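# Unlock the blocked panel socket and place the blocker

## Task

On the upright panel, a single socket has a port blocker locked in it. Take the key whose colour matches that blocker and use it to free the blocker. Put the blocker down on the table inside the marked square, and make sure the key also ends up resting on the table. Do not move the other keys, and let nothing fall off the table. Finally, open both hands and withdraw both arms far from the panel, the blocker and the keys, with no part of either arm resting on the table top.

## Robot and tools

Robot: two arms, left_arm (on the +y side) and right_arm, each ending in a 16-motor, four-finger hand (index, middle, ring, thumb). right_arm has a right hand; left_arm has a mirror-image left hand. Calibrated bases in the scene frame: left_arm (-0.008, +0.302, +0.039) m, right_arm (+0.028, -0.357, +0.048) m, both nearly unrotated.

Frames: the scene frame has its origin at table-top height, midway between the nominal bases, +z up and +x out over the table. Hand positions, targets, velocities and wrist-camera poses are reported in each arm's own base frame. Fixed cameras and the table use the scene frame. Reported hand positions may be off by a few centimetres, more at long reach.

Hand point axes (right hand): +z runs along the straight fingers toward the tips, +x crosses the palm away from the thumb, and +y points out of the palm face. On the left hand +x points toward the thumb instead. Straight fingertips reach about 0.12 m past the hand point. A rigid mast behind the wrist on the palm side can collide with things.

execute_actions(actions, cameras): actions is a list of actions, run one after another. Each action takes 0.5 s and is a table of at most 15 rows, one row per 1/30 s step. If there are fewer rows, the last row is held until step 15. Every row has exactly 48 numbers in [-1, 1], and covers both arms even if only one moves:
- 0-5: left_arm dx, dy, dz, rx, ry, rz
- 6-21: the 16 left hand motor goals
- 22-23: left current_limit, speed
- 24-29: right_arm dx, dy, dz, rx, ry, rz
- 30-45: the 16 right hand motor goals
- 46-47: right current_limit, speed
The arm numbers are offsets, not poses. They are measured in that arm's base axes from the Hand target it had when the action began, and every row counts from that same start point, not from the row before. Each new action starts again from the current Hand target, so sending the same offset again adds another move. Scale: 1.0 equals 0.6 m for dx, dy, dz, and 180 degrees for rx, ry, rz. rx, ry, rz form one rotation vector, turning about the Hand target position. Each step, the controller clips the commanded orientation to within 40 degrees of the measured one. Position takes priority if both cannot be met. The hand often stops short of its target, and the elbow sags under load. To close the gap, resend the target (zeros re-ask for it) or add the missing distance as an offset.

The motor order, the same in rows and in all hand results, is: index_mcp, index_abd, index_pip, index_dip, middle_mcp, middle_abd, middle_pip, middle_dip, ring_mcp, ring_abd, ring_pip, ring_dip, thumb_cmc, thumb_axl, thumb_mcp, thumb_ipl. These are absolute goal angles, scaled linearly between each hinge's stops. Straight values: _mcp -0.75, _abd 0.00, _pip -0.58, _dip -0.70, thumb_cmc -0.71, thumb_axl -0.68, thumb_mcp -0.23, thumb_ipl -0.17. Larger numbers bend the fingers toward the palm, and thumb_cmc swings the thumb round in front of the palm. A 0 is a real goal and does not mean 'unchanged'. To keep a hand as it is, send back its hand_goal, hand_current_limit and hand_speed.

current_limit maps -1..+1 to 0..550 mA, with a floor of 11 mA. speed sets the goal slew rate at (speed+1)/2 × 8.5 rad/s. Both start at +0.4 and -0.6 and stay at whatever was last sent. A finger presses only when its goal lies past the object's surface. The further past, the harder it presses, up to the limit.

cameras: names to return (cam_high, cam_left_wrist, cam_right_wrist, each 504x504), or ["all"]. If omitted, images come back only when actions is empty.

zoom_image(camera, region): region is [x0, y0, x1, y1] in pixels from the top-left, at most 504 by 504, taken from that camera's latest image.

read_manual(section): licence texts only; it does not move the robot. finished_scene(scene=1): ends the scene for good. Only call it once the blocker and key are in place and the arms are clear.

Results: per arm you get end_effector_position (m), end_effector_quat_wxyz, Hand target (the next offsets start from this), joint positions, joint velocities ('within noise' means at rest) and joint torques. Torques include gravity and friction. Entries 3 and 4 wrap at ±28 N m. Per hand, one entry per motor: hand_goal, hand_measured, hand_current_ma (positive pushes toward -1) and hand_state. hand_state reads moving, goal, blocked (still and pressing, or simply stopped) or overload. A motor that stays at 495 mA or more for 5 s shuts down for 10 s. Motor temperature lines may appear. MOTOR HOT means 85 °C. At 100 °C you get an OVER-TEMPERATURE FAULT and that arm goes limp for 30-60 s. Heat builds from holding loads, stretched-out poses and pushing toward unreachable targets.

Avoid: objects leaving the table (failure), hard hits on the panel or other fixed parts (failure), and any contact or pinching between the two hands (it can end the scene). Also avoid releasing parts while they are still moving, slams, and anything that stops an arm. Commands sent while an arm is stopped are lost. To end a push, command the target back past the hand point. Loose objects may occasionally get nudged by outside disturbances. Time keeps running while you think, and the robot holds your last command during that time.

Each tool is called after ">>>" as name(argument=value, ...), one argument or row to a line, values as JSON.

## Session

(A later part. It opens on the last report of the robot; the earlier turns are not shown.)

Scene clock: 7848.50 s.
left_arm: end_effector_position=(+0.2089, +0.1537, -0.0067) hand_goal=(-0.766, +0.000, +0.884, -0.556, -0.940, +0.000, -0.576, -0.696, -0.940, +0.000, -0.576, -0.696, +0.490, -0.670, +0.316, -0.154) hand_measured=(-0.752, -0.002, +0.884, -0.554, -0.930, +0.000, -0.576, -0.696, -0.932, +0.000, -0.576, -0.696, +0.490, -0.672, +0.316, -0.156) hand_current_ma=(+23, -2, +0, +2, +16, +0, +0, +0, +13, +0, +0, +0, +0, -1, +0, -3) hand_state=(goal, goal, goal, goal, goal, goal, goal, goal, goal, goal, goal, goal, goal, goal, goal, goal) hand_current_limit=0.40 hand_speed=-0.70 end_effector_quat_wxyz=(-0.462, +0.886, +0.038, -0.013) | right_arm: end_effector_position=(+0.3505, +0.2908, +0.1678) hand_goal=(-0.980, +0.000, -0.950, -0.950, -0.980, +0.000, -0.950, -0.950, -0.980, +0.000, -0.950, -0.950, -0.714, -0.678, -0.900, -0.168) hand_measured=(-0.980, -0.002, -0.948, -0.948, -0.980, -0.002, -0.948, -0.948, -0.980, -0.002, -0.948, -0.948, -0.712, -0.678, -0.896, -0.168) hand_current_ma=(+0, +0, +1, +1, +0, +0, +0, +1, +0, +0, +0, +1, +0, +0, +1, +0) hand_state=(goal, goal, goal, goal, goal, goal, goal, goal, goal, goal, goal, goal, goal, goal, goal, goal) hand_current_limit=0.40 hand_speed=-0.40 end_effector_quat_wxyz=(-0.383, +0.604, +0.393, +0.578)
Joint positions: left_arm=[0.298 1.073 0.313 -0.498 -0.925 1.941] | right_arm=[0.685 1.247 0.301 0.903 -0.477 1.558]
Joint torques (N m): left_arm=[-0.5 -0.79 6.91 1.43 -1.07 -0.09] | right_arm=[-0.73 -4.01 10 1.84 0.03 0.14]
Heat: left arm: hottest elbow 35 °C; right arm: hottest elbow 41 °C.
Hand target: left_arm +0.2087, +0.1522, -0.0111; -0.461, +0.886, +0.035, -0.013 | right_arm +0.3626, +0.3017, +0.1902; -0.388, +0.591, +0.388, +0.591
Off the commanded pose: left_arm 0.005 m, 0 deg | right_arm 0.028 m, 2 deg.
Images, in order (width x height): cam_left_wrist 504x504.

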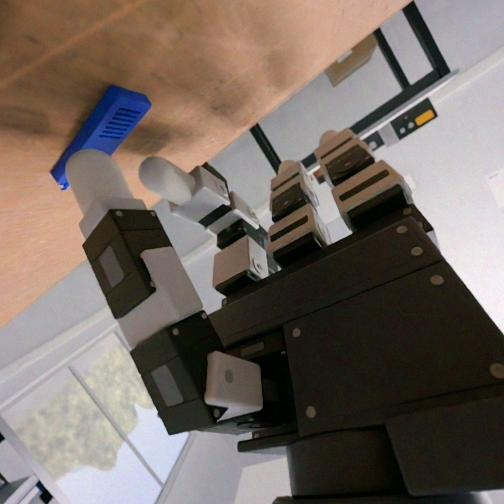

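>>> execute_actions(
  actions=[
    [[0.002,0.0177,0.0,0,0,0,-0.79,0,0.885,-0.556,-0.94,0,-0.576,-0.696,-0.94,0,-0.576,-0.696,0.49,-0.67,0.30,-0.154,0.4,-0.7,0,0,0,0,0,0,-0.98,0,-0.95,-0.95,-0.98,0,-0.95,-0.95,-0.98,0,-0.95,-0.95,-0.714,-0.678,-0.9,-0.168,0.4,-0.4]],
  ],
)

Scene clock: 7877.63 s.
left_arm: end_effector_position=(+0.2135, +0.1620, -0.0058) hand_goal=(-0.790, +0.000, +0.884, -0.556, -0.940, +0.000, -0.576, -0.696, -0.940, +0.000, -0.576, -0.696, +0.490, -0.670, +0.300, -0.154) hand_measured=(-0.774, -0.002, +0.884, -0.554, -0.930, +0.000, -0.576, -0.696, -0.932, +0.000, -0.576, -0.696, +0.490, -0.672, +0.302, -0.156) hand_current_ma=(+27, -2, +0, +2, +16, +0, +0, +0, +13, +0, +0, +0, +0, -1, +1, -3) hand_state=(goal, goal, goal, goal, goal, goal, goal, goal, goal, goal, goal, goal, goal, goal, goal, goal) hand_current_limit=0.40 hand_speed=-0.70 end_effector_quat_wxyz=(-0.463, +0.885, +0.036, -0.008) | right_arm: end_effector_position=(+0.3505, +0.2908, +0.1678) hand_goal=(-0.980, +0.000, -0.950, -0.950, -0.980, +0.000, -0.950, -0.950, -0.980, +0.000, -0.950, -0.950, -0.714, -0.678, -0.900, -0.168) hand_measured=(-0.980, -0.002, -0.948, -0.948, -0.980, -0.002, -0.948, -0.948, -0.980, -0.002, -0.948, -0.948, -0.712, -0.678, -0.896, -0.168) hand_current_ma=(+0, +0, +1, +1, +0, +0, +0, +1, +0, +0, +0, +1, +0, +0, +1, +0) hand_state=(goal, goal, goal, goal, goal, goal, goal, goal, goal, goal, goal, goal, goal, goal, goal, goal) hand_current_limit=0.40 hand_speed=-0.40 end_effector_quat_wxyz=(-0.383, +0.604, +0.393, +0.578)
Joint positions: left_arm=[0.331 1.08 0.313 -0.432 -0.912 2.004] | right_arm=[0.685 1.247 0.301 0.903 -0.477 1.558]
Joint torques (N m): left_arm=[0.79 -0.85 6.9 1.57 -0.91 0] | right_arm=[-0.67 -4.01 9.99 1.85 0.03 0.14]
Motor temperatures (°C): left_arm=[23 27 32 24 27 25] | right_arm=[23 25 41 24 25 25]
Heat: left arm: hottest elbow 32 °C; right arm: hottest elbow 41 °C.
Hand target: left_arm +0.2099, +0.1628, -0.0111; -0.461, +0.886, +0.035, -0.013 | right_arm +0.3626, +0.3017, +0.1902; -0.388, +0.591, +0.388, +0.591
Off the commanded pose: left_arm 0.006 m, 1 deg | right_arm 0.028 m, 2 deg.

>>> execute_actions(
  actions=[
    [[-0.004,-0.0115,-0.010,0,0,0,-0.79,0,0.885,-0.556,-0.94,0,-0.576,-0.696,-0.94,0,-0.576,-0.696,0.49,-0.67,0.30,-0.154,0.4,-0.7,0,0,0,0,0,0,-0.98,0,-0.95,-0.95,-0.98,0,-0.95,-0.95,-0.98,0,-0.95,-0.95,-0.714,-0.678,-0.9,-0.168,0.4,-0.4]],
  ],
)

Scene clock: 7887.93 s.
left_arm: end_effector_position=(+0.2090, +0.1587, -0.0121) hand_goal=(-0.790, +0.000, +0.884, -0.556, -0.940, +0.000, -0.576, -0.696, -0.940, +0.000, -0.576, -0.696, +0.490, -0.670, +0.300, -0.154) hand_measured=(-0.774, -0.002, +0.884, -0.554, -0.930, +0.000, -0.576, -0.696, -0.932, +0.000, -0.576, -0.696, +0.490, -0.672, +0.302, -0.156) hand_current_ma=(+27, -2, +0, +2, +16, +0, +0, +0, +13, +0, +0, +0, +0, -1, +1, -3) hand_state=(goal, goal, goal, goal, goal, goal, goal, goal, goal, goal, goal, goal, goal, goal, goal, goal) hand_current_limit=0.40 hand_speed=-0.70 end_effector_quat_wxyz=(-0.462, +0.886, +0.039, -0.011) | right_arm: end_effector_position=(+0.3505, +0.2908, +0.1678) hand_goal=(-0.980, +0.000, -0.950, -0.950, -0.980, +0.000, -0.950, -0.950, -0.980, +0.000, -0.950, -0.950, -0.714, -0.678, -0.900, -0.168) hand_measured=(-0.980, -0.002, -0.948, -0.948, -0.980, -0.002, -0.948, -0.948, -0.980, -0.002, -0.948, -0.948, -0.712, -0.678, -0.896, -0.168) hand_current_ma=(+0, +0, +1, +1, +0, +0, +0, +1, +0, +0, +0, +1, +0, +0, +1, +0) hand_state=(goal, goal, goal, goal, goal, goal, goal, goal, goal, goal, goal, goal, goal, goal, goal, goal) hand_current_limit=0.40 hand_speed=-0.40 end_effector_quat_wxyz=(-0.383, +0.604, +0.393, +0.578)
Joint positions: left_arm=[0.323 1.092 0.301 -0.432 -0.916 1.978] | right_arm=[0.685 1.247 0.301 0.903 -0.477 1.558]
Joint torques (N m): left_arm=[-0.79 -0.79 6.72 1.18 -1.15 -0.17] | right_arm=[-0.85 -3.96 10 1.85 0.03 0.15]
Heat: left arm: hottest elbow 32 °C; right arm: hottest elbow 41 °C.
Hand target: left_arm +0.2077, +0.1559, -0.0169; -0.461, +0.886, +0.035, -0.012 | right_arm +0.3626, +0.3017, +0.1902; -0.388, +0.591, +0.388, +0.591
Off the commanded pose: left_arm 0.006 m, 0 deg | right_arm 0.028 m, 2 deg.

>>> execute_actions(
  actions=[
    [[0.002,0.0,-0.013,0,0,0,-0.79,0,0.885,-0.556,-0.94,0,-0.576,-0.696,-0.94,0,-0.576,-0.696,0.49,-0.67,0.30,-0.154,0.4,-0.7,0,0,0,0,0,0,-0.98,0,-0.95,-0.95,-0.98,0,-0.95,-0.95,-0.98,0,-0.95,-0.95,-0.714,-0.678,-0.9,-0.168,0.4,-0.4]],
  ],
  cameras=["cam_left_wrist"],
)

>>> zoom_image(
  camera="cam_left_wrist",
  region=[30, 60, 230, 220],
)

Scene clock: 7893.57 s.
left_arm: end_effector_position=(+0.2098, +0.1584, -0.0197) hand_goal=(-0.790, +0.000, +0.884, -0.556, -0.940, +0.000, -0.576, -0.696, -0.940, +0.000, -0.576, -0.696, +0.490, -0.670, +0.300, -0.154) hand_measured=(-0.776, -0.002, +0.884, -0.554, -0.930, +0.000, -0.576, -0.696, -0.932, +0.000, -0.576, -0.696, +0.492, -0.670, +0.300, -0.156) hand_current_ma=(+26, -2, +0, +2, +16, +0, +0, +0, +13, +0, +0, +0, +2, +0, +1, -1) hand_state=(goal, goal, goal, goal, goal, goal, goal, goal, goal, goal, goal, goal, goal, goal, goal, goal) hand_current_limit=0.40 hand_speed=-0.70 end_effector_quat_wxyz=(-0.462, +0.886, +0.039, -0.013) | right_arm: end_effector_position=(+0.3505, +0.2908, +0.1678) hand_goal=(-0.980, +0.000, -0.950, -0.950, -0.980, +0.000, -0.950, -0.950, -0.980, +0.000, -0.950, -0.950, -0.714, -0.678, -0.900, -0.168) hand_measured=(-0.980, -0.002, -0.948, -0.948, -0.980, -0.002, -0.948, -0.948, -0.980, -0.002, -0.948, -0.948, -0.712, -0.678, -0.896, -0.168) hand_current_ma=(+0, +0, +1, +1, +0, +0, +0, +1, +0, +0, +0, +1, +0, +0, +1, +0) hand_state=(goal, goal, goal, goal, goal, goal, goal, goal, goal, goal, goal, goal, goal, goal, goal, goal) hand_current_limit=0.40 hand_speed=-0.40 end_effector_quat_wxyz=(-0.383, +0.604, +0.393, +0.578)
Joint positions: left_arm=[0.32 1.129 0.295 -0.398 -0.917 1.972] | right_arm=[0.685 1.247 0.301 0.903 -0.477 1.558]
Joint torques (N m): left_arm=[-0.79 -1.14 6.35 1.55 -1.11 -0.11] | right_arm=[-0.79 -3.96 10.04 1.85 0.03 0.15]
Heat: left arm: hottest elbow 32 °C; right arm: hottest elbow 41 °C.
Hand target: left_arm +0.2089, +0.1559, -0.0248; -0.461, +0.886, +0.035, -0.012 | right_arm +0.3626, +0.3017, +0.1902; -0.388, +0.591, +0.388, +0.591
Off the commanded pose: left_arm 0.006 m, 0 deg | right_arm 0.028 m, 2 deg.
Images, in order (width x height): cam_left_wrist 504x504.

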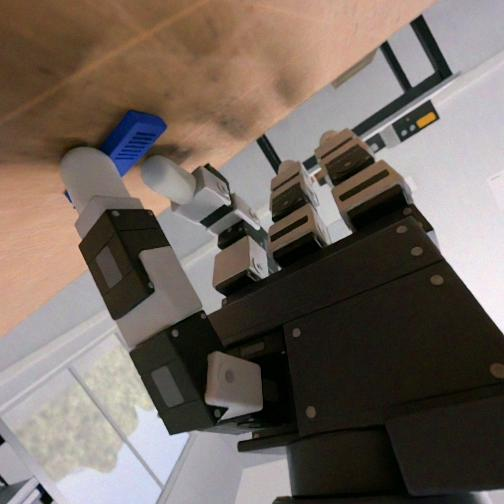

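Scaled by 2.520 from the camera's 504x504 image, which has a finer 720x720 frame.

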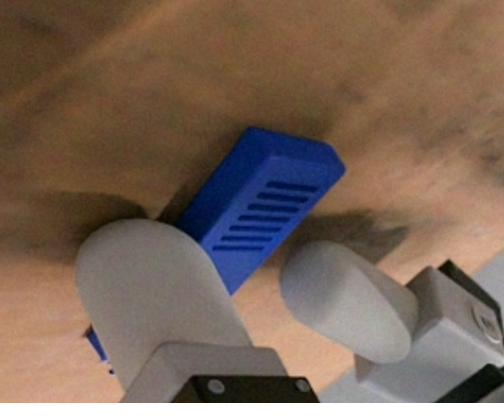

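>>> execute_actions(
  actions=[
    [[0.001,0.0,-0.005,0,0,0,-0.79,0,0.885,-0.556,-0.94,0,-0.576,-0.696,-0.94,0,-0.576,-0.696,0.49,-0.67,0.30,-0.154,0.4,-0.7,0,0,0,0,0,0,-0.98,0,-0.95,-0.95,-0.98,0,-0.95,-0.95,-0.98,0,-0.95,-0.95,-0.714,-0.678,-0.9,-0.168,0.4,-0.4]],
  ],
)

Scene clock: 7921.87 s.
left_arm: end_effector_position=(+0.2123, +0.1591, -0.0201) hand_goal=(-0.790, +0.000, +0.884, -0.556, -0.940, +0.000, -0.576, -0.696, -0.940, +0.000, -0.576, -0.696, +0.490, -0.670, +0.300, -0.154) hand_measured=(-0.776, -0.002, +0.884, -0.554, -0.930, +0.000, -0.576, -0.696, -0.932, +0.000, -0.576, -0.696, +0.506, -0.660, +0.298, -0.156) hand_current_ma=(+26, -2, +0, +2, +16, +0, +0, +0, +13, +0, +0, +0, +27, +17, -1, -1) hand_state=(goal, goal, goal, goal, goal, goal, goal, goal, goal, goal, goal, goal, goal, goal, goal, goal) hand_current_limit=0.40 hand_speed=-0.70 end_effector_quat_wxyz=(-0.463, +0.885, +0.040, -0.009) | right_arm: end_effector_position=(+0.3505, +0.2908, +0.1678) hand_goal=(-0.980, +0.000, -0.950, -0.950, -0.980, +0.000, -0.950, -0.950, -0.980, +0.000, -0.950, -0.950, -0.714, -0.678, -0.900, -0.168) hand_measured=(-0.980, -0.002, -0.948, -0.948, -0.980, -0.002, -0.948, -0.948, -0.980, -0.002, -0.948, -0.948, -0.712, -0.678, -0.896, -0.168) hand_current_ma=(+0, +0, +1, +1, +0, +0, +0, +1, +0, +0, +0, +1, +0, +0, +1, +0) hand_state=(goal, goal, goal, goal, goal, goal, goal, goal, goal, goal, goal, goal, goal, goal, goal, goal) hand_current_limit=0.40 hand_speed=-0.40 end_effector_quat_wxyz=(-0.383, +0.604, +0.393, +0.578)
Joint positions: left_arm=[0.318 1.136 0.295 -0.383 -0.919 1.972] | right_arm=[0.685 1.247 0.301 0.903 -0.477 1.558]
Joint torques (N m): left_arm=[-0.67 -0.5 6.16 1.54 -1.06 -0.12] | right_arm=[-0.67 -3.96 10.03 1.85 0.04 0.14]
Heat: left arm: hottest elbow 31 °C; right arm: hottest elbow 41 °C.
Hand target: left_arm +0.2096, +0.1559, -0.0277; -0.461, +0.886, +0.035, -0.012 | right_arm +0.3626, +0.3017, +0.1902; -0.388, +0.591, +0.388, +0.591
Off the commanded pose: left_arm 0.009 m, 1 deg | right_arm 0.028 m, 2 deg.

>>> execute_actions(
  actions=[
    [[-0.003,0.0,0.005,0,0,0,-0.75,0,0.878,-0.556,-0.94,0,-0.576,-0.696,-0.94,0,-0.576,-0.696,0.485,-0.674,0.325,-0.154,0.4,-0.9,0,0,0,0,0,0,-0.98,0,-0.95,-0.95,-0.98,0,-0.95,-0.95,-0.98,0,-0.95,-0.95,-0.714,-0.678,-0.9,-0.168,0.4,-0.4]],
  ],
  cameras=["cam_left_wrist"],
)

>>> zoom_image(
  camera="cam_left_wrist",
  region=[30, 60, 230, 220],
)

Scene clock: 7936.00 s.
left_arm: end_effector_position=(+0.2123, +0.1591, -0.0201) hand_goal=(-0.750, +0.000, +0.878, -0.556, -0.940, +0.000, -0.576, -0.696, -0.940, +0.000, -0.576, -0.696, +0.484, -0.674, +0.324, -0.154) hand_measured=(-0.746, -0.002, +0.880, -0.554, -0.930, +0.000, -0.576, -0.696, -0.932, +0.000, -0.576, -0.696, +0.506, -0.660, +0.302, -0.158) hand_current_ma=(+3, -2, +1, +2, +16, +0, +0, +0, +13, +0, +0, +0, +42, +27, -61, -4) hand_state=(goal, goal, goal, goal, goal, goal, goal, goal, goal, goal, goal, goal, blocked, goal, blocked, goal) hand_current_limit=0.40 hand_speed=-0.90 end_effector_quat_wxyz=(-0.463, +0.885, +0.040, -0.009) | right_arm: end_effector_position=(+0.3505, +0.2908, +0.1678) hand_goal=(-0.980, +0.000, -0.950, -0.950, -0.980, +0.000, -0.950, -0.950, -0.980, +0.000, -0.950, -0.950, -0.714, -0.678, -0.900, -0.168) hand_measured=(-0.980, -0.002, -0.948, -0.948, -0.980, -0.002, -0.948, -0.948, -0.980, -0.002, -0.948, -0.948, -0.712, -0.678, -0.896, -0.168) hand_current_ma=(+0, +0, +1, +1, +0, +0, +0, +1, +0, +0, +0, +1, +0, +0, +1, +0) hand_state=(goal, goal, goal, goal, goal, goal, goal, goal, goal, goal, goal, goal, goal, goal, goal, goal) hand_current_limit=0.40 hand_speed=-0.40 end_effector_quat_wxyz=(-0.383, +0.604, +0.393, +0.578)
Joint positions: left_arm=[0.318 1.136 0.295 -0.383 -0.919 1.972] | right_arm=[0.685 1.247 0.301 0.903 -0.477 1.558]
Joint torques (N m): left_arm=[-0.44 -1.73 6.11 1.01 -1.02 -0.08] | right_arm=[-0.79 -3.9 9.99 1.87 0.03 0.14]
Heat: left arm: hottest elbow 31 °C; right arm: hottest elbow 41 °C.
Hand target: left_arm +0.2078, +0.1559, -0.0247; -0.461, +0.886, +0.035, -0.012 | right_arm +0.3626, +0.3017, +0.1902; -0.388, +0.591, +0.388, +0.591
Off the commanded pose: left_arm 0.007 m, 1 deg | right_arm 0.028 m, 2 deg.
Images, in order (width x height): cam_left_wrist 504x504.

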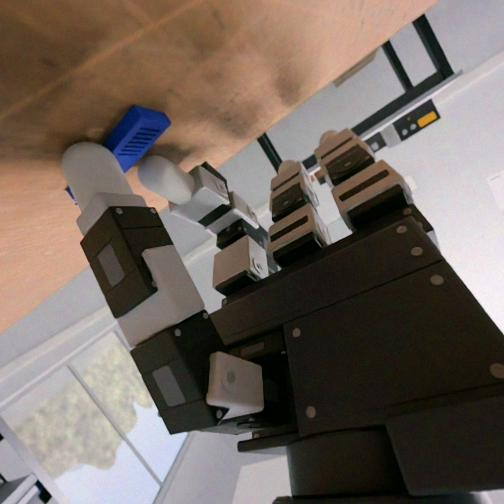

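Scaled by 2.520 from the camera's 504x504 image, which has a finer 720x720 frame.

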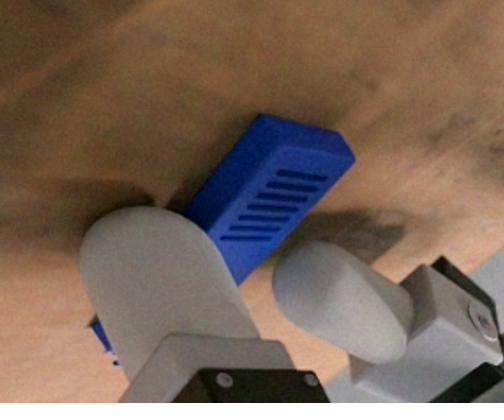

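>>> execute_actions(
  actions=[
    [[0.0,0.0,0.0,0,0,0,-0.69,0,0.866,-0.556,-0.94,0,-0.576,-0.696,-0.94,0,-0.576,-0.696,0.485,-0.674,0.325,-0.154,0.4,-0.9,0,0,0,0,0,0,-0.98,0,-0.95,-0.95,-0.98,0,-0.95,-0.95,-0.98,0,-0.95,-0.95,-0.714,-0.678,-0.9,-0.168,0.4,-0.4]],
  ],
  cameras=["cam_left_wrist"],
)

>>> zoom_image(
  camera="cam_left_wrist",
  region=[30, 60, 230, 220],
)

Scene clock: 7946.63 s.
left_arm: end_effector_position=(+0.2123, +0.1591, -0.0201) hand_goal=(-0.690, +0.000, +0.866, -0.556, -0.940, +0.000, -0.576, -0.696, -0.940, +0.000, -0.576, -0.696, +0.484, -0.674, +0.324, -0.154) hand_measured=(-0.688, -0.002, +0.866, -0.554, -0.930, +0.000, -0.576, -0.696, -0.932, +0.000, -0.576, -0.696, +0.506, -0.660, +0.302, -0.158) hand_current_ma=(+3, -2, +1, +2, +16, +0, +0, +0, +13, +0, +0, +0, +42, +27, -61, -4) hand_state=(goal, goal, goal, goal, goal, goal, goal, goal, goal, goal, goal, goal, blocked, goal, blocked, goal) hand_current_limit=0.40 hand_speed=-0.90 end_effector_quat_wxyz=(-0.463, +0.885, +0.040, -0.009) | right_arm: end_effector_position=(+0.3505, +0.2908, +0.1678) hand_goal=(-0.980, +0.000, -0.950, -0.950, -0.980, +0.000, -0.950, -0.950, -0.980, +0.000, -0.950, -0.950, -0.714, -0.678, -0.900, -0.168) hand_measured=(-0.980, -0.002, -0.948, -0.948, -0.980, -0.002, -0.948, -0.948, -0.980, -0.002, -0.948, -0.948, -0.712, -0.678, -0.896, -0.168) hand_current_ma=(+0, +0, +1, +1, +0, +0, +0, +1, +0, +0, +0, +1, +0, +0, +1, +0) hand_state=(goal, goal, goal, goal, goal, goal, goal, goal, goal, goal, goal, goal, goal, goal, goal, goal) hand_current_limit=0.40 hand_speed=-0.40 end_effector_quat_wxyz=(-0.383, +0.604, +0.393, +0.578)
Joint positions: left_arm=[0.318 1.136 0.295 -0.383 -0.919 1.972] | right_arm=[0.685 1.247 0.301 0.903 -0.477 1.558]
Joint torques (N m): left_arm=[-0.44 -1.73 6.11 0.99 -1.02 -0.08] | right_arm=[-0.73 -3.96 10.04 1.87 0.03 0.15]
Heat: left arm: hottest elbow 31 °C; right arm: hottest elbow 41 °C.
Hand target: left_arm +0.2078, +0.1559, -0.0247; -0.461, +0.886, +0.035, -0.012 | right_arm +0.3626, +0.3017, +0.1902; -0.388, +0.591, +0.388, +0.591
Off the commanded pose: left_arm 0.007 m, 1 deg | right_arm 0.028 m, 2 deg.
Images, in order (width x height): cam_left_wrist 504x504.

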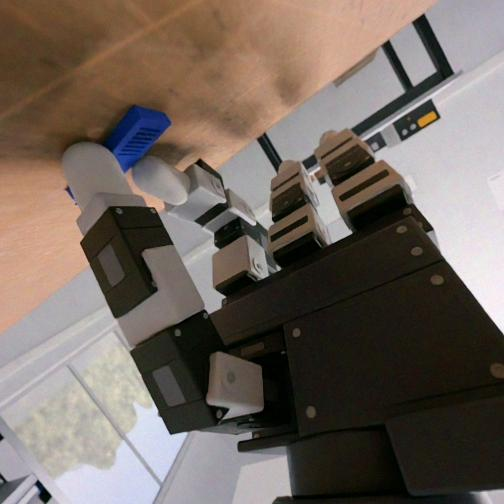

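Scaled by 2.520 from the camera's 504x504 image, which has a finer 720x720 frame.

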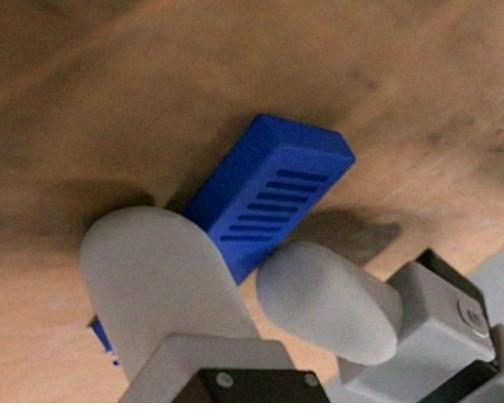

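>>> execute_actions(
  actions=[
    [[0.0,0.0,0.0,0,0,0,-0.61,0,0.852,-0.556,-0.94,0,-0.576,-0.696,-0.94,0,-0.576,-0.696,0.485,-0.674,0.42,-0.145,0.4,-0.9,0,0,0,0,0,0,-0.98,0,-0.95,-0.95,-0.98,0,-0.95,-0.95,-0.98,0,-0.95,-0.95,-0.714,-0.678,-0.9,-0.168,0.4,-0.4]],
  ],
  cameras=["cam_left_wrist"],
)

>>> zoom_image(
  camera="cam_left_wrist",
  region=[30, 60, 230, 220],
)

Scene clock: 7958.10 s.
left_arm: end_effector_position=(+0.2124, +0.1590, -0.0201) hand_goal=(-0.610, +0.000, +0.852, -0.556, -0.940, +0.000, -0.576, -0.696, -0.940, +0.000, -0.576, -0.696, +0.484, -0.674, +0.420, -0.146) hand_measured=(-0.660, -0.002, +0.848, -0.556, -0.930, +0.000, -0.576, -0.696, -0.932, +0.000, -0.576, -0.696, +0.506, -0.660, +0.310, -0.166) hand_current_ma=(-138, -2, -4, +0, +16, +0, +0, +0, +13, +0, +0, +0, +42, +27, -385, -53) hand_state=(blocked, goal, goal, goal, goal, goal, goal, goal, goal, goal, goal, goal, blocked, goal, blocked, goal) hand_current_limit=0.40 hand_speed=-0.90 end_effector_quat_wxyz=(-0.463, +0.885, +0.040, -0.009) | right_arm: end_effector_position=(+0.3505, +0.2908, +0.1678) hand_goal=(-0.980, +0.000, -0.950, -0.950, -0.980, +0.000, -0.950, -0.950, -0.980, +0.000, -0.950, -0.950, -0.714, -0.678, -0.900, -0.168) hand_measured=(-0.980, -0.002, -0.948, -0.948, -0.980, -0.002, -0.948, -0.948, -0.980, -0.002, -0.948, -0.948, -0.712, -0.678, -0.896, -0.168) hand_current_ma=(+0, +0, +1, +1, +0, +0, +0, +1, +0, +0, +0, +1, +0, +0, +1, +0) hand_state=(goal, goal, goal, goal, goal, goal, goal, goal, goal, goal, goal, goal, goal, goal, goal, goal) hand_current_limit=0.40 hand_speed=-0.40 end_effector_quat_wxyz=(-0.383, +0.604, +0.393, +0.578)
Joint positions: left_arm=[0.318 1.136 0.295 -0.383 -0.919 1.972] | right_arm=[0.685 1.247 0.301 0.903 -0.477 1.558]
Joint torques (N m): left_arm=[-0.38 -1.67 6.08 0.99 -1.01 -0.07] | right_arm=[-0.67 -3.9 10 1.84 0.02 0.14]
Heat: left arm: hottest elbow 31 °C; right arm: hottest elbow 41 °C.
Hand target: left_arm +0.2078, +0.1559, -0.0248; -0.461, +0.886, +0.035, -0.012 | right_arm +0.3626, +0.3017, +0.1902; -0.388, +0.591, +0.388, +0.591
Off the commanded pose: left_arm 0.007 m, 1 deg | right_arm 0.028 m, 2 deg.
Images, in order (width x height): cam_left_wrist 504x504.

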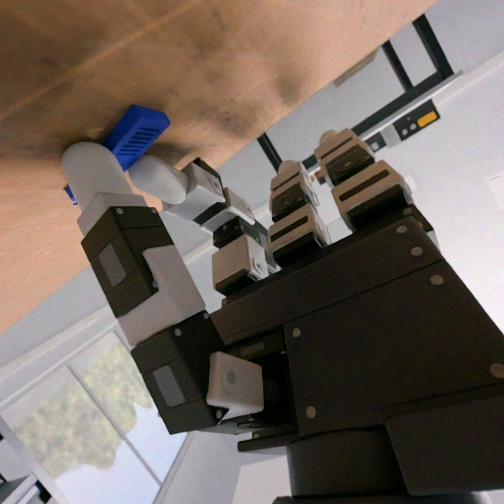

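Scaled by 2.520 from the camera's 504x504 image, which has a finer 720x720 frame.

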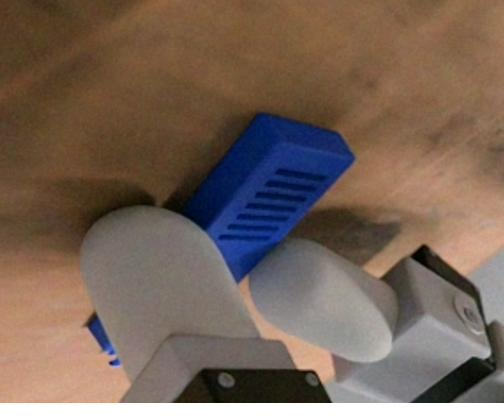

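>>> execute_actions(
  actions=[
    [[0.003,0.0,0.02,0.0004,-0.0055,0,-0.61,0,0.852,-0.556,-0.94,0,-0.576,-0.696,-0.94,0,-0.576,-0.696,0.485,-0.674,0.42,-0.145,0.4,-0.9,0,0,0,0,0,0,-0.98,0,-0.95,-0.95,-0.98,0,-0.95,-0.95,-0.98,0,-0.95,-0.95,-0.714,-0.678,-0.9,-0.168,0.4,-0.4]],
  ],
  cameras=["cam_left_wrist"],
)

>>> zoom_image(
  camera="cam_left_wrist",
  region=[30, 60, 230, 220],
)

Scene clock: 7976.37 s.
left_arm: end_effector_position=(+0.2115, +0.1584, -0.0129) hand_goal=(-0.610, +0.000, +0.852, -0.556, -0.940, +0.000, -0.576, -0.696, -0.940, +0.000, -0.576, -0.696, +0.484, -0.674, +0.420, -0.146) hand_measured=(-0.622, -0.002, +0.846, -0.558, -0.930, +0.000, -0.576, -0.696, -0.932, +0.000, -0.576, -0.696, +0.490, -0.670, +0.390, -0.156) hand_current_ma=(-21, -2, -7, -1, +16, +0, +0, +0, +13, +0, +0, +0, +8, +7, -87, -22) hand_state=(goal, goal, goal, goal, goal, goal, goal, goal, goal, goal, goal, goal, goal, goal, blocked, goal) hand_current_limit=0.40 hand_speed=-0.90 end_effector_quat_wxyz=(-0.464, +0.885, +0.042, -0.004) | right_arm: end_effector_position=(+0.3505, +0.2908, +0.1678) hand_goal=(-0.980, +0.000, -0.950, -0.950, -0.980, +0.000, -0.950, -0.950, -0.980, +0.000, -0.950, -0.950, -0.714, -0.678, -0.900, -0.168) hand_measured=(-0.980, -0.002, -0.948, -0.948, -0.980, -0.002, -0.948, -0.948, -0.980, -0.002, -0.948, -0.948, -0.712, -0.678, -0.896, -0.168) hand_current_ma=(+0, +0, +1, +1, +0, +0, +0, +1, +0, +0, +0, +1, +0, +0, +1, +0) hand_state=(goal, goal, goal, goal, goal, goal, goal, goal, goal, goal, goal, goal, goal, goal, goal, goal) hand_current_limit=0.40 hand_speed=-0.40 end_effector_quat_wxyz=(-0.383, +0.604, +0.393, +0.578)
Joint positions: left_arm=[0.318 1.094 0.295 -0.414 -0.917 1.972] | right_arm=[0.685 1.247 0.301 0.903 -0.477 1.558]
Joint torques (N m): left_arm=[-0.32 -2.32 7.09 0.29 -0.92 -0.09] | right_arm=[-0.73 -3.96 10.02 1.88 0.04 0.14]
Heat: left arm: hottest elbow 31 °C; right arm: hottest elbow 41 °C.
Hand target: left_arm +0.2095, +0.1559, -0.0128; -0.462, +0.886, +0.039, -0.005 | right_arm +0.3626, +0.3017, +0.1902; -0.388, +0.591, +0.388, +0.591
Off the commanded pose: left_arm 0.003 m, 0 deg | right_arm 0.028 m, 2 deg.
Images, in order (width x height): cam_left_wrist 504x504.

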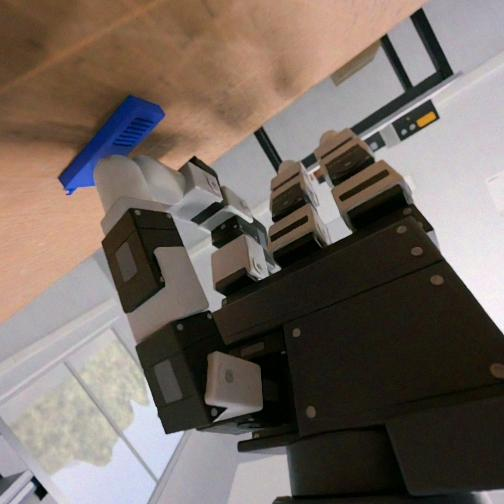

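Scaled by 2.520 from the camera's 504x504 image, which has a finer 720x720 frame.

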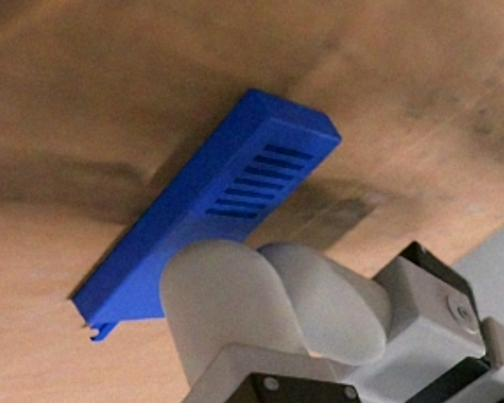

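>>> execute_actions(
  actions=[
    [[0.003,0.0,0.035,0,0,0,-0.79,0,0.864,-0.556,-0.94,0,-0.576,-0.696,-0.94,0,-0.576,-0.696,0.49,-0.67,0.30,-0.154,0.4,-0.7,0,0,0,0,0,0,-0.98,0,-0.95,-0.95,-0.98,0,-0.95,-0.95,-0.98,0,-0.95,-0.95,-0.714,-0.678,-0.9,-0.168,0.4,-0.4]],
  ],
  cameras=["cam_left_wrist","cam_high"],
)

>>> zoom_image(
  camera="cam_left_wrist",
  region=[30, 30, 230, 190],
)

Scene clock: 8213.53 s.
left_arm: end_effector_position=(+0.1965, +0.1531, -0.0051) hand_goal=(-0.790, +0.000, +0.864, -0.556, -0.940, +0.000, -0.576, -0.696, -0.940, +0.000, -0.576, -0.696, +0.490, -0.670, +0.300, -0.154) hand_measured=(-0.776, -0.002, +0.858, -0.558, -0.930, +0.000, -0.576, -0.696, -0.932, +0.000, -0.576, -0.696, +0.490, -0.670, +0.302, -0.156) hand_current_ma=(+26, -2, -6, -1, +16, +0, +0, +0, +13, +0, +0, +0, +0, +0, +1, -4) hand_state=(goal, goal, goal, goal, goal, goal, goal, goal, goal, goal, goal, goal, goal, goal, goal, goal) hand_current_limit=0.40 hand_speed=-0.70 end_effector_quat_wxyz=(-0.459, +0.888, +0.033, -0.019) | right_arm: end_effector_position=(+0.3505, +0.2908, +0.1678) hand_goal=(-0.980, +0.000, -0.950, -0.950, -0.980, +0.000, -0.950, -0.950, -0.980, +0.000, -0.950, -0.950, -0.714, -0.678, -0.900, -0.168) hand_measured=(-0.980, -0.002, -0.948, -0.948, -0.980, -0.002, -0.948, -0.948, -0.980, -0.002, -0.948, -0.948, -0.712, -0.678, -0.896, -0.168) hand_current_ma=(+0, +0, +1, +1, +0, +0, +0, +1, +0, +0, +0, +1, +0, +0, +1, +0) hand_state=(goal, goal, goal, goal, goal, goal, goal, goal, goal, goal, goal, goal, goal, goal, goal, goal) hand_current_limit=0.40 hand_speed=-0.40 end_effector_quat_wxyz=(-0.383, +0.604, +0.393, +0.578)
Joint positions: left_arm=[0.318 1.024 0.295 -0.522 -0.916 1.972] | right_arm=[0.685 1.247 0.301 0.903 -0.477 1.558]
Joint torques (N m): left_arm=[-0.5 -1.73 10.09 0.14 -1.02 -0.11] | right_arm=[-0.62 -4.01 10.02 1.85 0.03 0.14]
Heat: left arm: hottest elbow 31 °C; right arm: hottest elbow 41 °C.
Hand target: left_arm +0.2113, +0.1559, +0.0083; -0.462, +0.886, +0.039, -0.005 | right_arm +0.3626, +0.3017, +0.1902; -0.388, +0.591, +0.388, +0.591
Off the commanded pose: left_arm 0.020 m, 2 deg | right_arm 0.028 m, 2 deg.
Images, in order (width x height): cam_high 504x504, cam_left_wrist 504x504.

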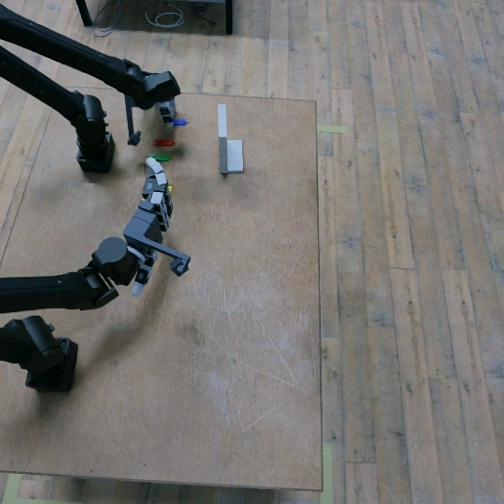

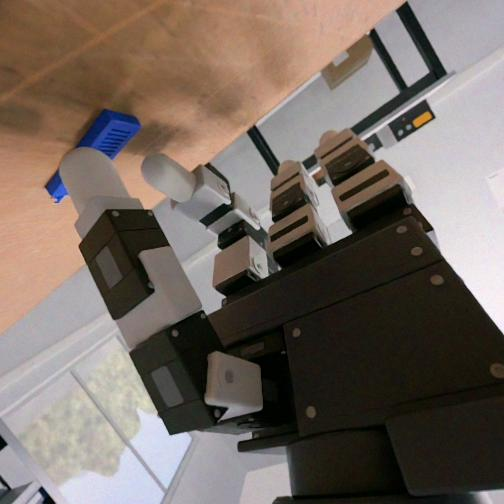

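Scaled by 2.520 from the camera's 504x504 image, which has a finer 720x720 frame.

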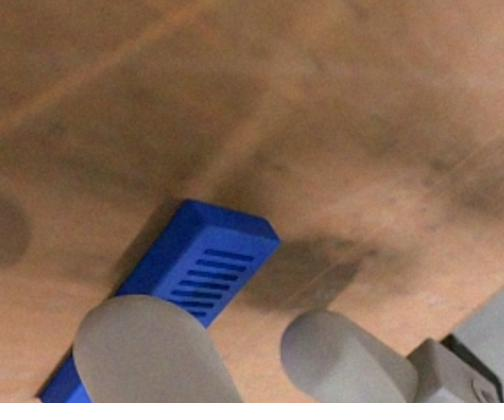

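>>> execute_actions(
  actions=[],
)

Scene clock: 8273.67 s.
left_arm: end_effector_position=(+0.1965, +0.1531, -0.0051) hand_goal=(-0.790, +0.000, +0.864, -0.556, -0.940, +0.000, -0.576, -0.696, -0.940, +0.000, -0.576, -0.696, +0.490, -0.670, +0.300, -0.154) hand_measured=(-0.776, -0.002, +0.858, -0.558, -0.930, +0.000, -0.576, -0.696, -0.932, +0.000, -0.576, -0.696, +0.490, -0.670, +0.302, -0.156) hand_current_ma=(+26, -2, -6, -1, +16, +0, +0, +0, +13, +0, +0, +0, +0, +0, +1, -4) hand_state=(goal, goal, goal, goal, goal, goal, goal, goal, goal, goal, goal, goal, goal, goal, goal, goal) hand_current_limit=0.40 hand_speed=-0.70 end_effector_quat_wxyz=(-0.459, +0.888, +0.033, -0.019) | right_arm: end_effector_position=(+0.3505, +0.2908, +0.1678) hand_goal=(-0.980, +0.000, -0.950, -0.950, -0.980, +0.000, -0.950, -0.950, -0.980, +0.000, -0.950, -0.950, -0.714, -0.678, -0.900, -0.168) hand_measured=(-0.980, -0.002, -0.948, -0.948, -0.980, -0.002, -0.948, -0.948, -0.980, -0.002, -0.948, -0.948, -0.712, -0.678, -0.896, -0.168) hand_current_ma=(+0, +0, +1, +1, +0, +0, +0, +1, +0, +0, +0, +1, +0, +0, +1, +0) hand_state=(goal, goal, goal, goal, goal, goal, goal, goal, goal, goal, goal, goal, goal, goal, goal, goal) hand_current_limit=0.40 hand_speed=-0.40 end_effector_quat_wxyz=(-0.383, +0.604, +0.393, +0.578)
Joint positions: left_arm=[0.318 1.024 0.295 -0.522 -0.916 1.972] | right_arm=[0.685 1.247 0.301 0.903 -0.477 1.558]
Joint velocities: within noise
Joint torques (N m): left_arm=[-0.5 -1.85 10.07 0.23 -1.02 -0.11] | right_arm=[-0.67 -4.01 10.03 1.88 0.03 0.15]
Motor temperatures (°C): left_arm=[23 27 34 24 27 25] | right_arm=[23 25 41 24 25 25]
Heat: left arm: hottest elbow 34 °C; right arm: hottest elbow 41 °C.
Hand target: left_arm +0.2113, +0.1559, +0.0083; -0.462, +0.886, +0.039, -0.005 | right_arm +0.3626, +0.3017, +0.1902; -0.388, +0.591, +0.388, +0.591
Off the commanded pose: left_arm 0.020 m, 2 deg | right_arm 0.028 m, 2 deg.

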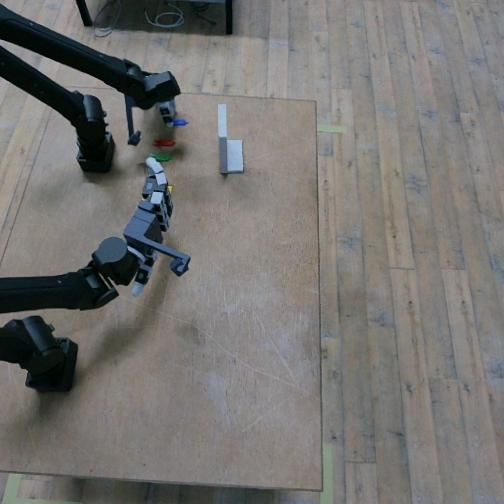

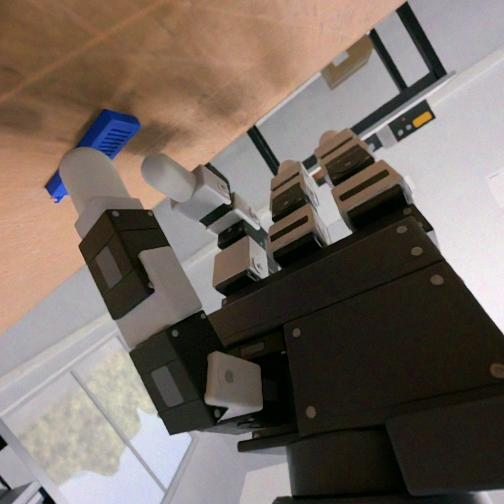

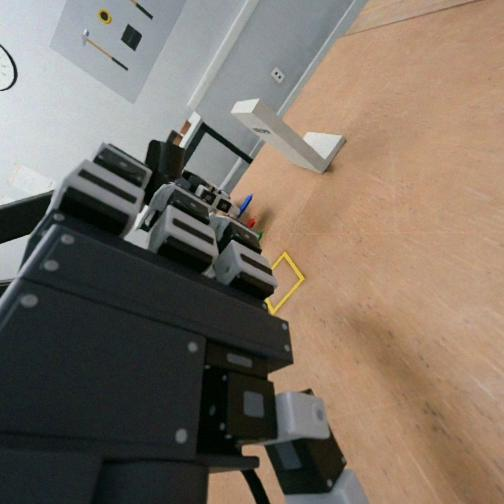

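>>> zoom_image(
  camera="cam_left_wrist",
  region=[30, 90, 230, 250],
)

Scaled by 2.520 from the camera's 504x504 image, which has a finer 720x720 frame.

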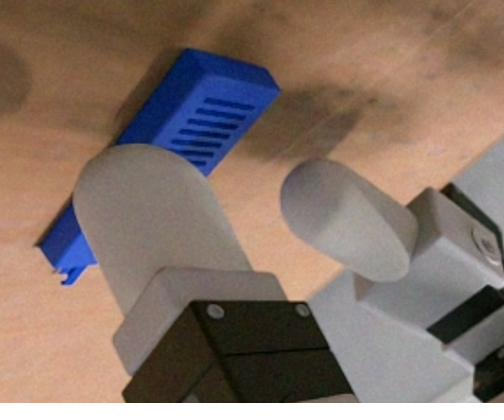

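>>> zoom_image(
  camera="cam_left_wrist",
  region=[35, 95, 155, 215],
)

Scaled by 4.200 from the camera's 504x504 image, which has a finer 720x720 frame.

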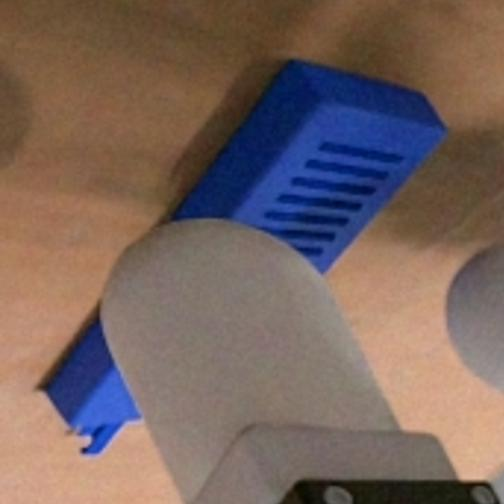

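>>> execute_actions(
  actions=[
    [[0.014,0.008,0.001,0,0,-0.005,-0.79,0,0.864,-0.556,-0.94,0,-0.576,-0.696,-0.94,0,-0.576,-0.696,0.49,-0.67,0.30,-0.154,0.4,-0.7,0,0,0,0,0,0,-0.98,0,-0.95,-0.95,-0.98,0,-0.95,-0.95,-0.98,0,-0.95,-0.95,-0.714,-0.678,-0.9,-0.168,0.4,-0.4]],
    [[0.014,0.008,0.001,0,0,-0.005,-0.79,0,0.864,-0.556,-0.94,0,-0.576,-0.696,-0.94,0,-0.576,-0.696,0.49,-0.67,0.30,-0.154,0.4,-0.7,0,0,0,0,0,0,-0.98,0,-0.95,-0.95,-0.98,0,-0.95,-0.95,-0.98,0,-0.95,-0.95,-0.714,-0.678,-0.9,-0.168,0.4,-0.4]],
  ],
  cameras=["cam_left_wrist"],
)

Scene clock: 8392.57 s.
left_arm: end_effector_position=(+0.2084, +0.1565, -0.0021) hand_goal=(-0.790, +0.000, +0.864, -0.556, -0.940, +0.000, -0.576, -0.696, -0.940, +0.000, -0.576, -0.696, +0.490, -0.670, +0.300, -0.154) hand_measured=(-0.776, -0.002, +0.858, -0.558, -0.930, +0.000, -0.576, -0.696, -0.932, +0.000, -0.576, -0.696, +0.490, -0.670, +0.302, -0.156) hand_current_ma=(+26, -2, -6, -1, +16, +0, +0, +0, +13, +0, +0, +0, +0, +0, +1, -4) hand_state=(goal, goal, goal, goal, goal, goal, goal, goal, goal, goal, goal, goal, goal, goal, goal, goal) hand_current_limit=0.40 hand_speed=-0.70 end_effector_quat_wxyz=(-0.458, +0.889, +0.016, -0.013) | right_arm: end_effector_position=(+0.3505, +0.2908, +0.1678) hand_goal=(-0.980, +0.000, -0.950, -0.950, -0.980, +0.000, -0.950, -0.950, -0.980, +0.000, -0.950, -0.950, -0.714, -0.678, -0.900, -0.168) hand_measured=(-0.980, -0.002, -0.948, -0.948, -0.980, -0.002, -0.948, -0.948, -0.980, -0.002, -0.948, -0.948, -0.712, -0.678, -0.896, -0.168) hand_current_ma=(+0, +0, +1, +1, +0, +0, +0, +1, +0, +0, +0, +1, +0, +0, +1, +0) hand_state=(goal, goal, goal, goal, goal, goal, goal, goal, goal, goal, goal, goal, goal, goal, goal, goal) hand_current_limit=0.40 hand_speed=-0.40 end_effector_quat_wxyz=(-0.383, +0.604, +0.393, +0.578)
Joint positions: left_arm=[0.325 1.043 0.313 -0.472 -0.899 2.04] | right_arm=[0.685 1.247 0.301 0.903 -0.477 1.558]
Joint torques (N m): left_arm=[0.85 -0.62 10.67 1.62 -0.9 -0.02] | right_arm=[-0.73 -4.01 10.03 1.83 0.04 0.15]
Heat: left arm: hottest elbow 36 °C; right arm: hottest elbow 41 °C.
Hand target: left_arm +0.2280, +0.1655, +0.0094; -0.462, +0.887, +0.025, +0.002 | right_arm +0.3626, +0.3017, +0.1902; -0.388, +0.591, +0.388, +0.591
Off the commanded pose: left_arm 0.025 m, 2 deg | right_arm 0.028 m, 2 deg.
Images, in order (width x height): cam_left_wrist 504x504.

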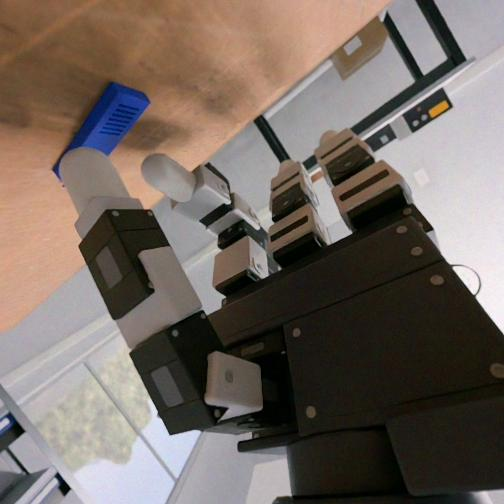

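>>> execute_actions(
  actions=[
    [[0.0033,0.0107,-0.005,-0.0001,0.003,0,-0.79,0,0.864,-0.556,-0.94,0,-0.576,-0.696,-0.94,0,-0.576,-0.696,0.49,-0.67,0.30,-0.154,0.4,-0.7,0,0,0,0,0,0,-0.98,0,-0.95,-0.95,-0.98,0,-0.95,-0.95,-0.98,0,-0.95,-0.95,-0.714,-0.678,-0.9,-0.168,0.4,-0.4]],
    [[0,0,-0.01,-0.0001,0.004,0,-0.79,0,0.864,-0.556,-0.94,0,-0.576,-0.696,-0.94,0,-0.576,-0.696,0.49,-0.67,0.30,-0.154,0.4,-0.7,0,0,0,0,0,0,-0.98,0,-0.95,-0.95,-0.98,0,-0.95,-0.95,-0.98,0,-0.95,-0.95,-0.714,-0.678,-0.9,-0.168,0.4,-0.4]],
  ],
  cameras=["cam_left_wrist"],
)

>>> zoom_image(
  camera="cam_left_wrist",
  region=[35, 65, 215, 205],
)

Scene clock: 8413.20 s.
left_arm: end_effector_position=(+0.2091, +0.1618, -0.0112) hand_goal=(-0.790, +0.000, +0.864, -0.556, -0.940, +0.000, -0.576, -0.696, -0.940, +0.000, -0.576, -0.696, +0.490, -0.670, +0.300, -0.154) hand_measured=(-0.776, -0.002, +0.858, -0.558, -0.930, +0.000, -0.576, -0.696, -0.932, +0.000, -0.576, -0.696, +0.490, -0.670, +0.302, -0.156) hand_current_ma=(+26, -2, -6, -1, +16, +0, +0, +0, +13, +0, +0, +0, +0, +0, +1, -4) hand_state=(goal, goal, goal, goal, goal, goal, goal, goal, goal, goal, goal, goal, goal, goal, goal, goal) hand_current_limit=0.40 hand_speed=-0.70 end_effector_quat_wxyz=(-0.455, +0.890, +0.011, -0.023) | right_arm: end_effector_position=(+0.3505, +0.2908, +0.1678) hand_goal=(-0.980, +0.000, -0.950, -0.950, -0.980, +0.000, -0.950, -0.950, -0.980, +0.000, -0.950, -0.950, -0.714, -0.678, -0.900, -0.168) hand_measured=(-0.980, -0.002, -0.948, -0.948, -0.980, -0.002, -0.948, -0.948, -0.980, -0.002, -0.948, -0.948, -0.712, -0.678, -0.896, -0.168) hand_current_ma=(+0, +0, +1, +1, +0, +0, +0, +1, +0, +0, +0, +1, +0, +0, +1, +0) hand_state=(goal, goal, goal, goal, goal, goal, goal, goal, goal, goal, goal, goal, goal, goal, goal, goal) hand_current_limit=0.40 hand_speed=-0.40 end_effector_quat_wxyz=(-0.383, +0.604, +0.393, +0.578)
Joint positions: left_arm=[0.347 1.1 0.315 -0.415 -0.893 2.072] | right_arm=[0.685 1.247 0.301 0.903 -0.477 1.558]
Joint torques (N m): left_arm=[0.62 -0.97 10.48 1.55 -1.07 0] | right_arm=[-0.62 -3.96 10.03 1.85 0.04 0.14]
Heat: left arm: hottest elbow 35 °C; right arm: hottest elbow 41 °C.
Hand target: left_arm +0.2301, +0.1719, +0.0004; -0.462, +0.887, +0.020, -0.007 | right_arm +0.3626, +0.3017, +0.1902; -0.388, +0.591, +0.388, +0.591
Off the commanded pose: left_arm 0.026 m, 2 deg | right_arm 0.028 m, 2 deg.
Images, in order (width x height): cam_left_wrist 504x504.

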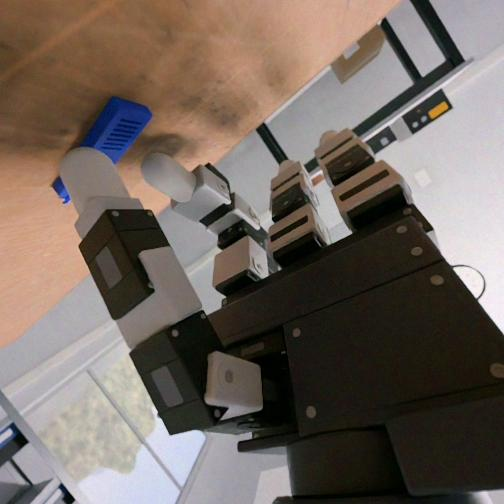

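Scaled by 2.800 from the camera's 504x504 image, which has a finer 720x720 frame.

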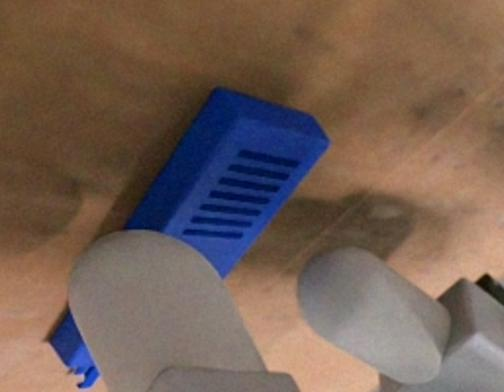

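>>> execute_actions(
  actions=[
    [[0.002,0.006,-0.0085,0,0.002,0,-0.79,0,0.864,-0.556,-0.94,0,-0.576,-0.696,-0.94,0,-0.576,-0.696,0.49,-0.67,0.30,-0.154,0.4,-0.7,0,0,0,0,0,0,-0.98,0,-0.95,-0.95,-0.98,0,-0.95,-0.95,-0.98,0,-0.95,-0.95,-0.714,-0.678,-0.9,-0.168,0.4,-0.4]],
  ],
  cameras=["cam_left_wrist"],
)

>>> zoom_image(
  camera="cam_left_wrist",
  region=[35, 65, 215, 205],
)

Scene clock: 8438.73 s.
left_arm: end_effector_position=(+0.2110, +0.1647, -0.0154) hand_goal=(-0.790, +0.000, +0.864, -0.556, -0.940, +0.000, -0.576, -0.696, -0.940, +0.000, -0.576, -0.696, +0.490, -0.670, +0.300, -0.154) hand_measured=(-0.776, -0.002, +0.858, -0.558, -0.930, +0.000, -0.576, -0.696, -0.932, +0.000, -0.576, -0.696, +0.490, -0.670, +0.302, -0.156) hand_current_ma=(+26, -2, -6, -1, +16, +0, +0, +0, +13, +0, +0, +0, +0, +0, +1, -4) hand_state=(goal, goal, goal, goal, goal, goal, goal, goal, goal, goal, goal, goal, goal, goal, goal, goal) hand_current_limit=0.40 hand_speed=-0.70 end_effector_quat_wxyz=(-0.456, +0.890, +0.010, -0.025) | right_arm: end_effector_position=(+0.3505, +0.2908, +0.1678) hand_goal=(-0.980, +0.000, -0.950, -0.950, -0.980, +0.000, -0.950, -0.950, -0.980, +0.000, -0.950, -0.950, -0.714, -0.678, -0.900, -0.168) hand_measured=(-0.980, -0.002, -0.948, -0.948, -0.980, -0.002, -0.948, -0.948, -0.980, -0.002, -0.948, -0.948, -0.712, -0.678, -0.896, -0.168) hand_current_ma=(+0, +0, +1, +1, +0, +0, +0, +1, +0, +0, +0, +1, +0, +0, +1, +0) hand_state=(goal, goal, goal, goal, goal, goal, goal, goal, goal, goal, goal, goal, goal, goal, goal, goal) hand_current_limit=0.40 hand_speed=-0.40 end_effector_quat_wxyz=(-0.383, +0.604, +0.393, +0.578)
Joint positions: left_arm=[0.354 1.129 0.316 -0.381 -0.893 2.085] | right_arm=[0.685 1.247 0.301 0.903 -0.477 1.558]
Joint torques (N m): left_arm=[0.79 -1.08 10.26 1.54 -1.06 0.03] | right_arm=[-0.67 -4.01 10.02 1.84 0.03 0.15]
Heat: left arm: hottest elbow 36 °C; right arm: hottest elbow 41 °C.
Hand target: left_arm +0.2313, +0.1756, -0.0047; -0.462, +0.887, +0.019, -0.010 | right_arm +0.3626, +0.3017, +0.1902; -0.388, +0.591, +0.388, +0.591
Off the commanded pose: left_arm 0.025 m, 2 deg | right_arm 0.028 m, 2 deg.
joint sent to its limit (left arm) — joint 6 (wrist roll), upper limit. The joint targets still meet the commanded pose.
Images, in order (width x height): cam_left_wrist 504x504.

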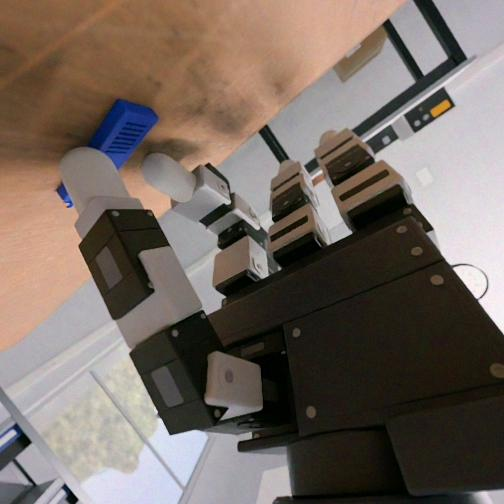

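Scaled by 2.800 from the camera's 504x504 image, which has a finer 720x720 frame.

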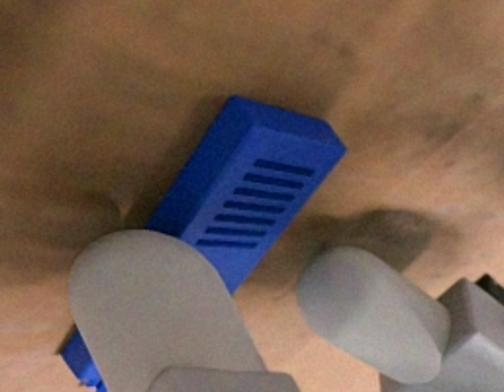

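>>> execute_actions(
  actions=[
    [[0.0,0.0015,-0.0075,0,0.0015,0.003,-0.79,0,0.864,-0.556,-0.94,0,-0.576,-0.696,-0.94,0,-0.576,-0.696,0.49,-0.67,0.30,-0.154,0.4,-0.7,0,0,0,0,0,0,-0.98,0,-0.95,-0.95,-0.98,0,-0.95,-0.95,-0.98,0,-0.95,-0.95,-0.714,-0.678,-0.9,-0.168,0.4,-0.4]],
  ],
  cameras=["cam_left_wrist"],
)

>>> zoom_image(
  camera="cam_left_wrist",
  region=[35, 65, 215, 205],
)

Scene clock: 8460.53 s.
left_arm: end_effector_position=(+0.2111, +0.1659, -0.0186) hand_goal=(-0.790, +0.000, +0.864, -0.556, -0.940, +0.000, -0.576, -0.696, -0.940, +0.000, -0.576, -0.696, +0.490, -0.670, +0.300, -0.154) hand_measured=(-0.776, -0.002, +0.870, -0.554, -0.930, +0.000, -0.576, -0.696, -0.932, +0.000, -0.576, -0.696, +0.490, -0.670, +0.302, -0.156) hand_current_ma=(+24, -2, +7, +3, +16, +0, +0, +0, +13, +0, +0, +0, +0, +0, +1, -4) hand_state=(goal, goal, goal, goal, goal, goal, goal, goal, goal, goal, goal, goal, goal, goal, goal, goal) hand_current_limit=0.40 hand_speed=-0.70 end_effector_quat_wxyz=(-0.456, +0.890, +0.009, -0.029) | right_arm: end_effector_position=(+0.3505, +0.2908, +0.1678) hand_goal=(-0.980, +0.000, -0.950, -0.950, -0.980, +0.000, -0.950, -0.950, -0.980, +0.000, -0.950, -0.950, -0.714, -0.678, -0.900, -0.168) hand_measured=(-0.980, -0.002, -0.948, -0.948, -0.980, -0.002, -0.948, -0.948, -0.980, -0.002, -0.948, -0.948, -0.712, -0.678, -0.896, -0.168) hand_current_ma=(+0, +0, +1, +1, +0, +0, +0, +1, +0, +0, +0, +1, +0, +0, +1, +0) hand_state=(goal, goal, goal, goal, goal, goal, goal, goal, goal, goal, goal, goal, goal, goal, goal, goal) hand_current_limit=0.40 hand_speed=-0.40 end_effector_quat_wxyz=(-0.383, +0.604, +0.393, +0.578)
Joint positions: left_arm=[0.356 1.15 0.318 -0.369 -0.896 2.085] | right_arm=[0.685 1.247 0.301 0.903 -0.477 1.558]
Joint velocities: left_arm=[-0.005 0.015 -0.002 -0.007 0.154 -0.022] | right_arm=[within noise]
Joint torques (N m): left_arm=[0.79 -1.2 9.96 1.65 -1.04 -0.05] | right_arm=[-0.67 -3.96 10.04 1.85 0.03 0.15]
Heat: left arm: hottest elbow 37 °C; right arm: hottest elbow 41 °C.
Hand target: left_arm +0.2312, +0.1765, -0.0092; -0.462, +0.887, +0.022, -0.014 | right_arm +0.3626, +0.3017, +0.1902; -0.388, +0.591, +0.388, +0.591
Off the commanded pose: left_arm 0.025 m, 2 deg | right_arm 0.028 m, 2 deg.
Images, in order (width x height): cam_left_wrist 504x504.

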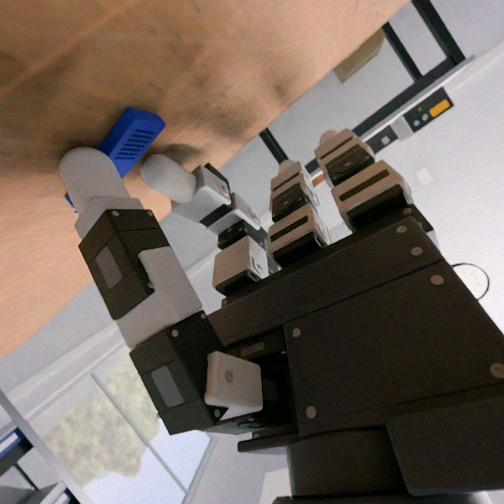

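Scaled by 2.800 from the camera's 504x504 image, which has a finer 720x720 frame.

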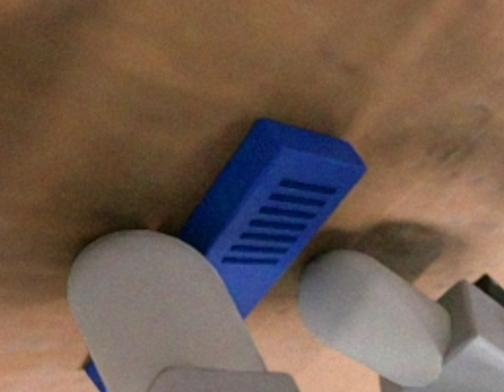

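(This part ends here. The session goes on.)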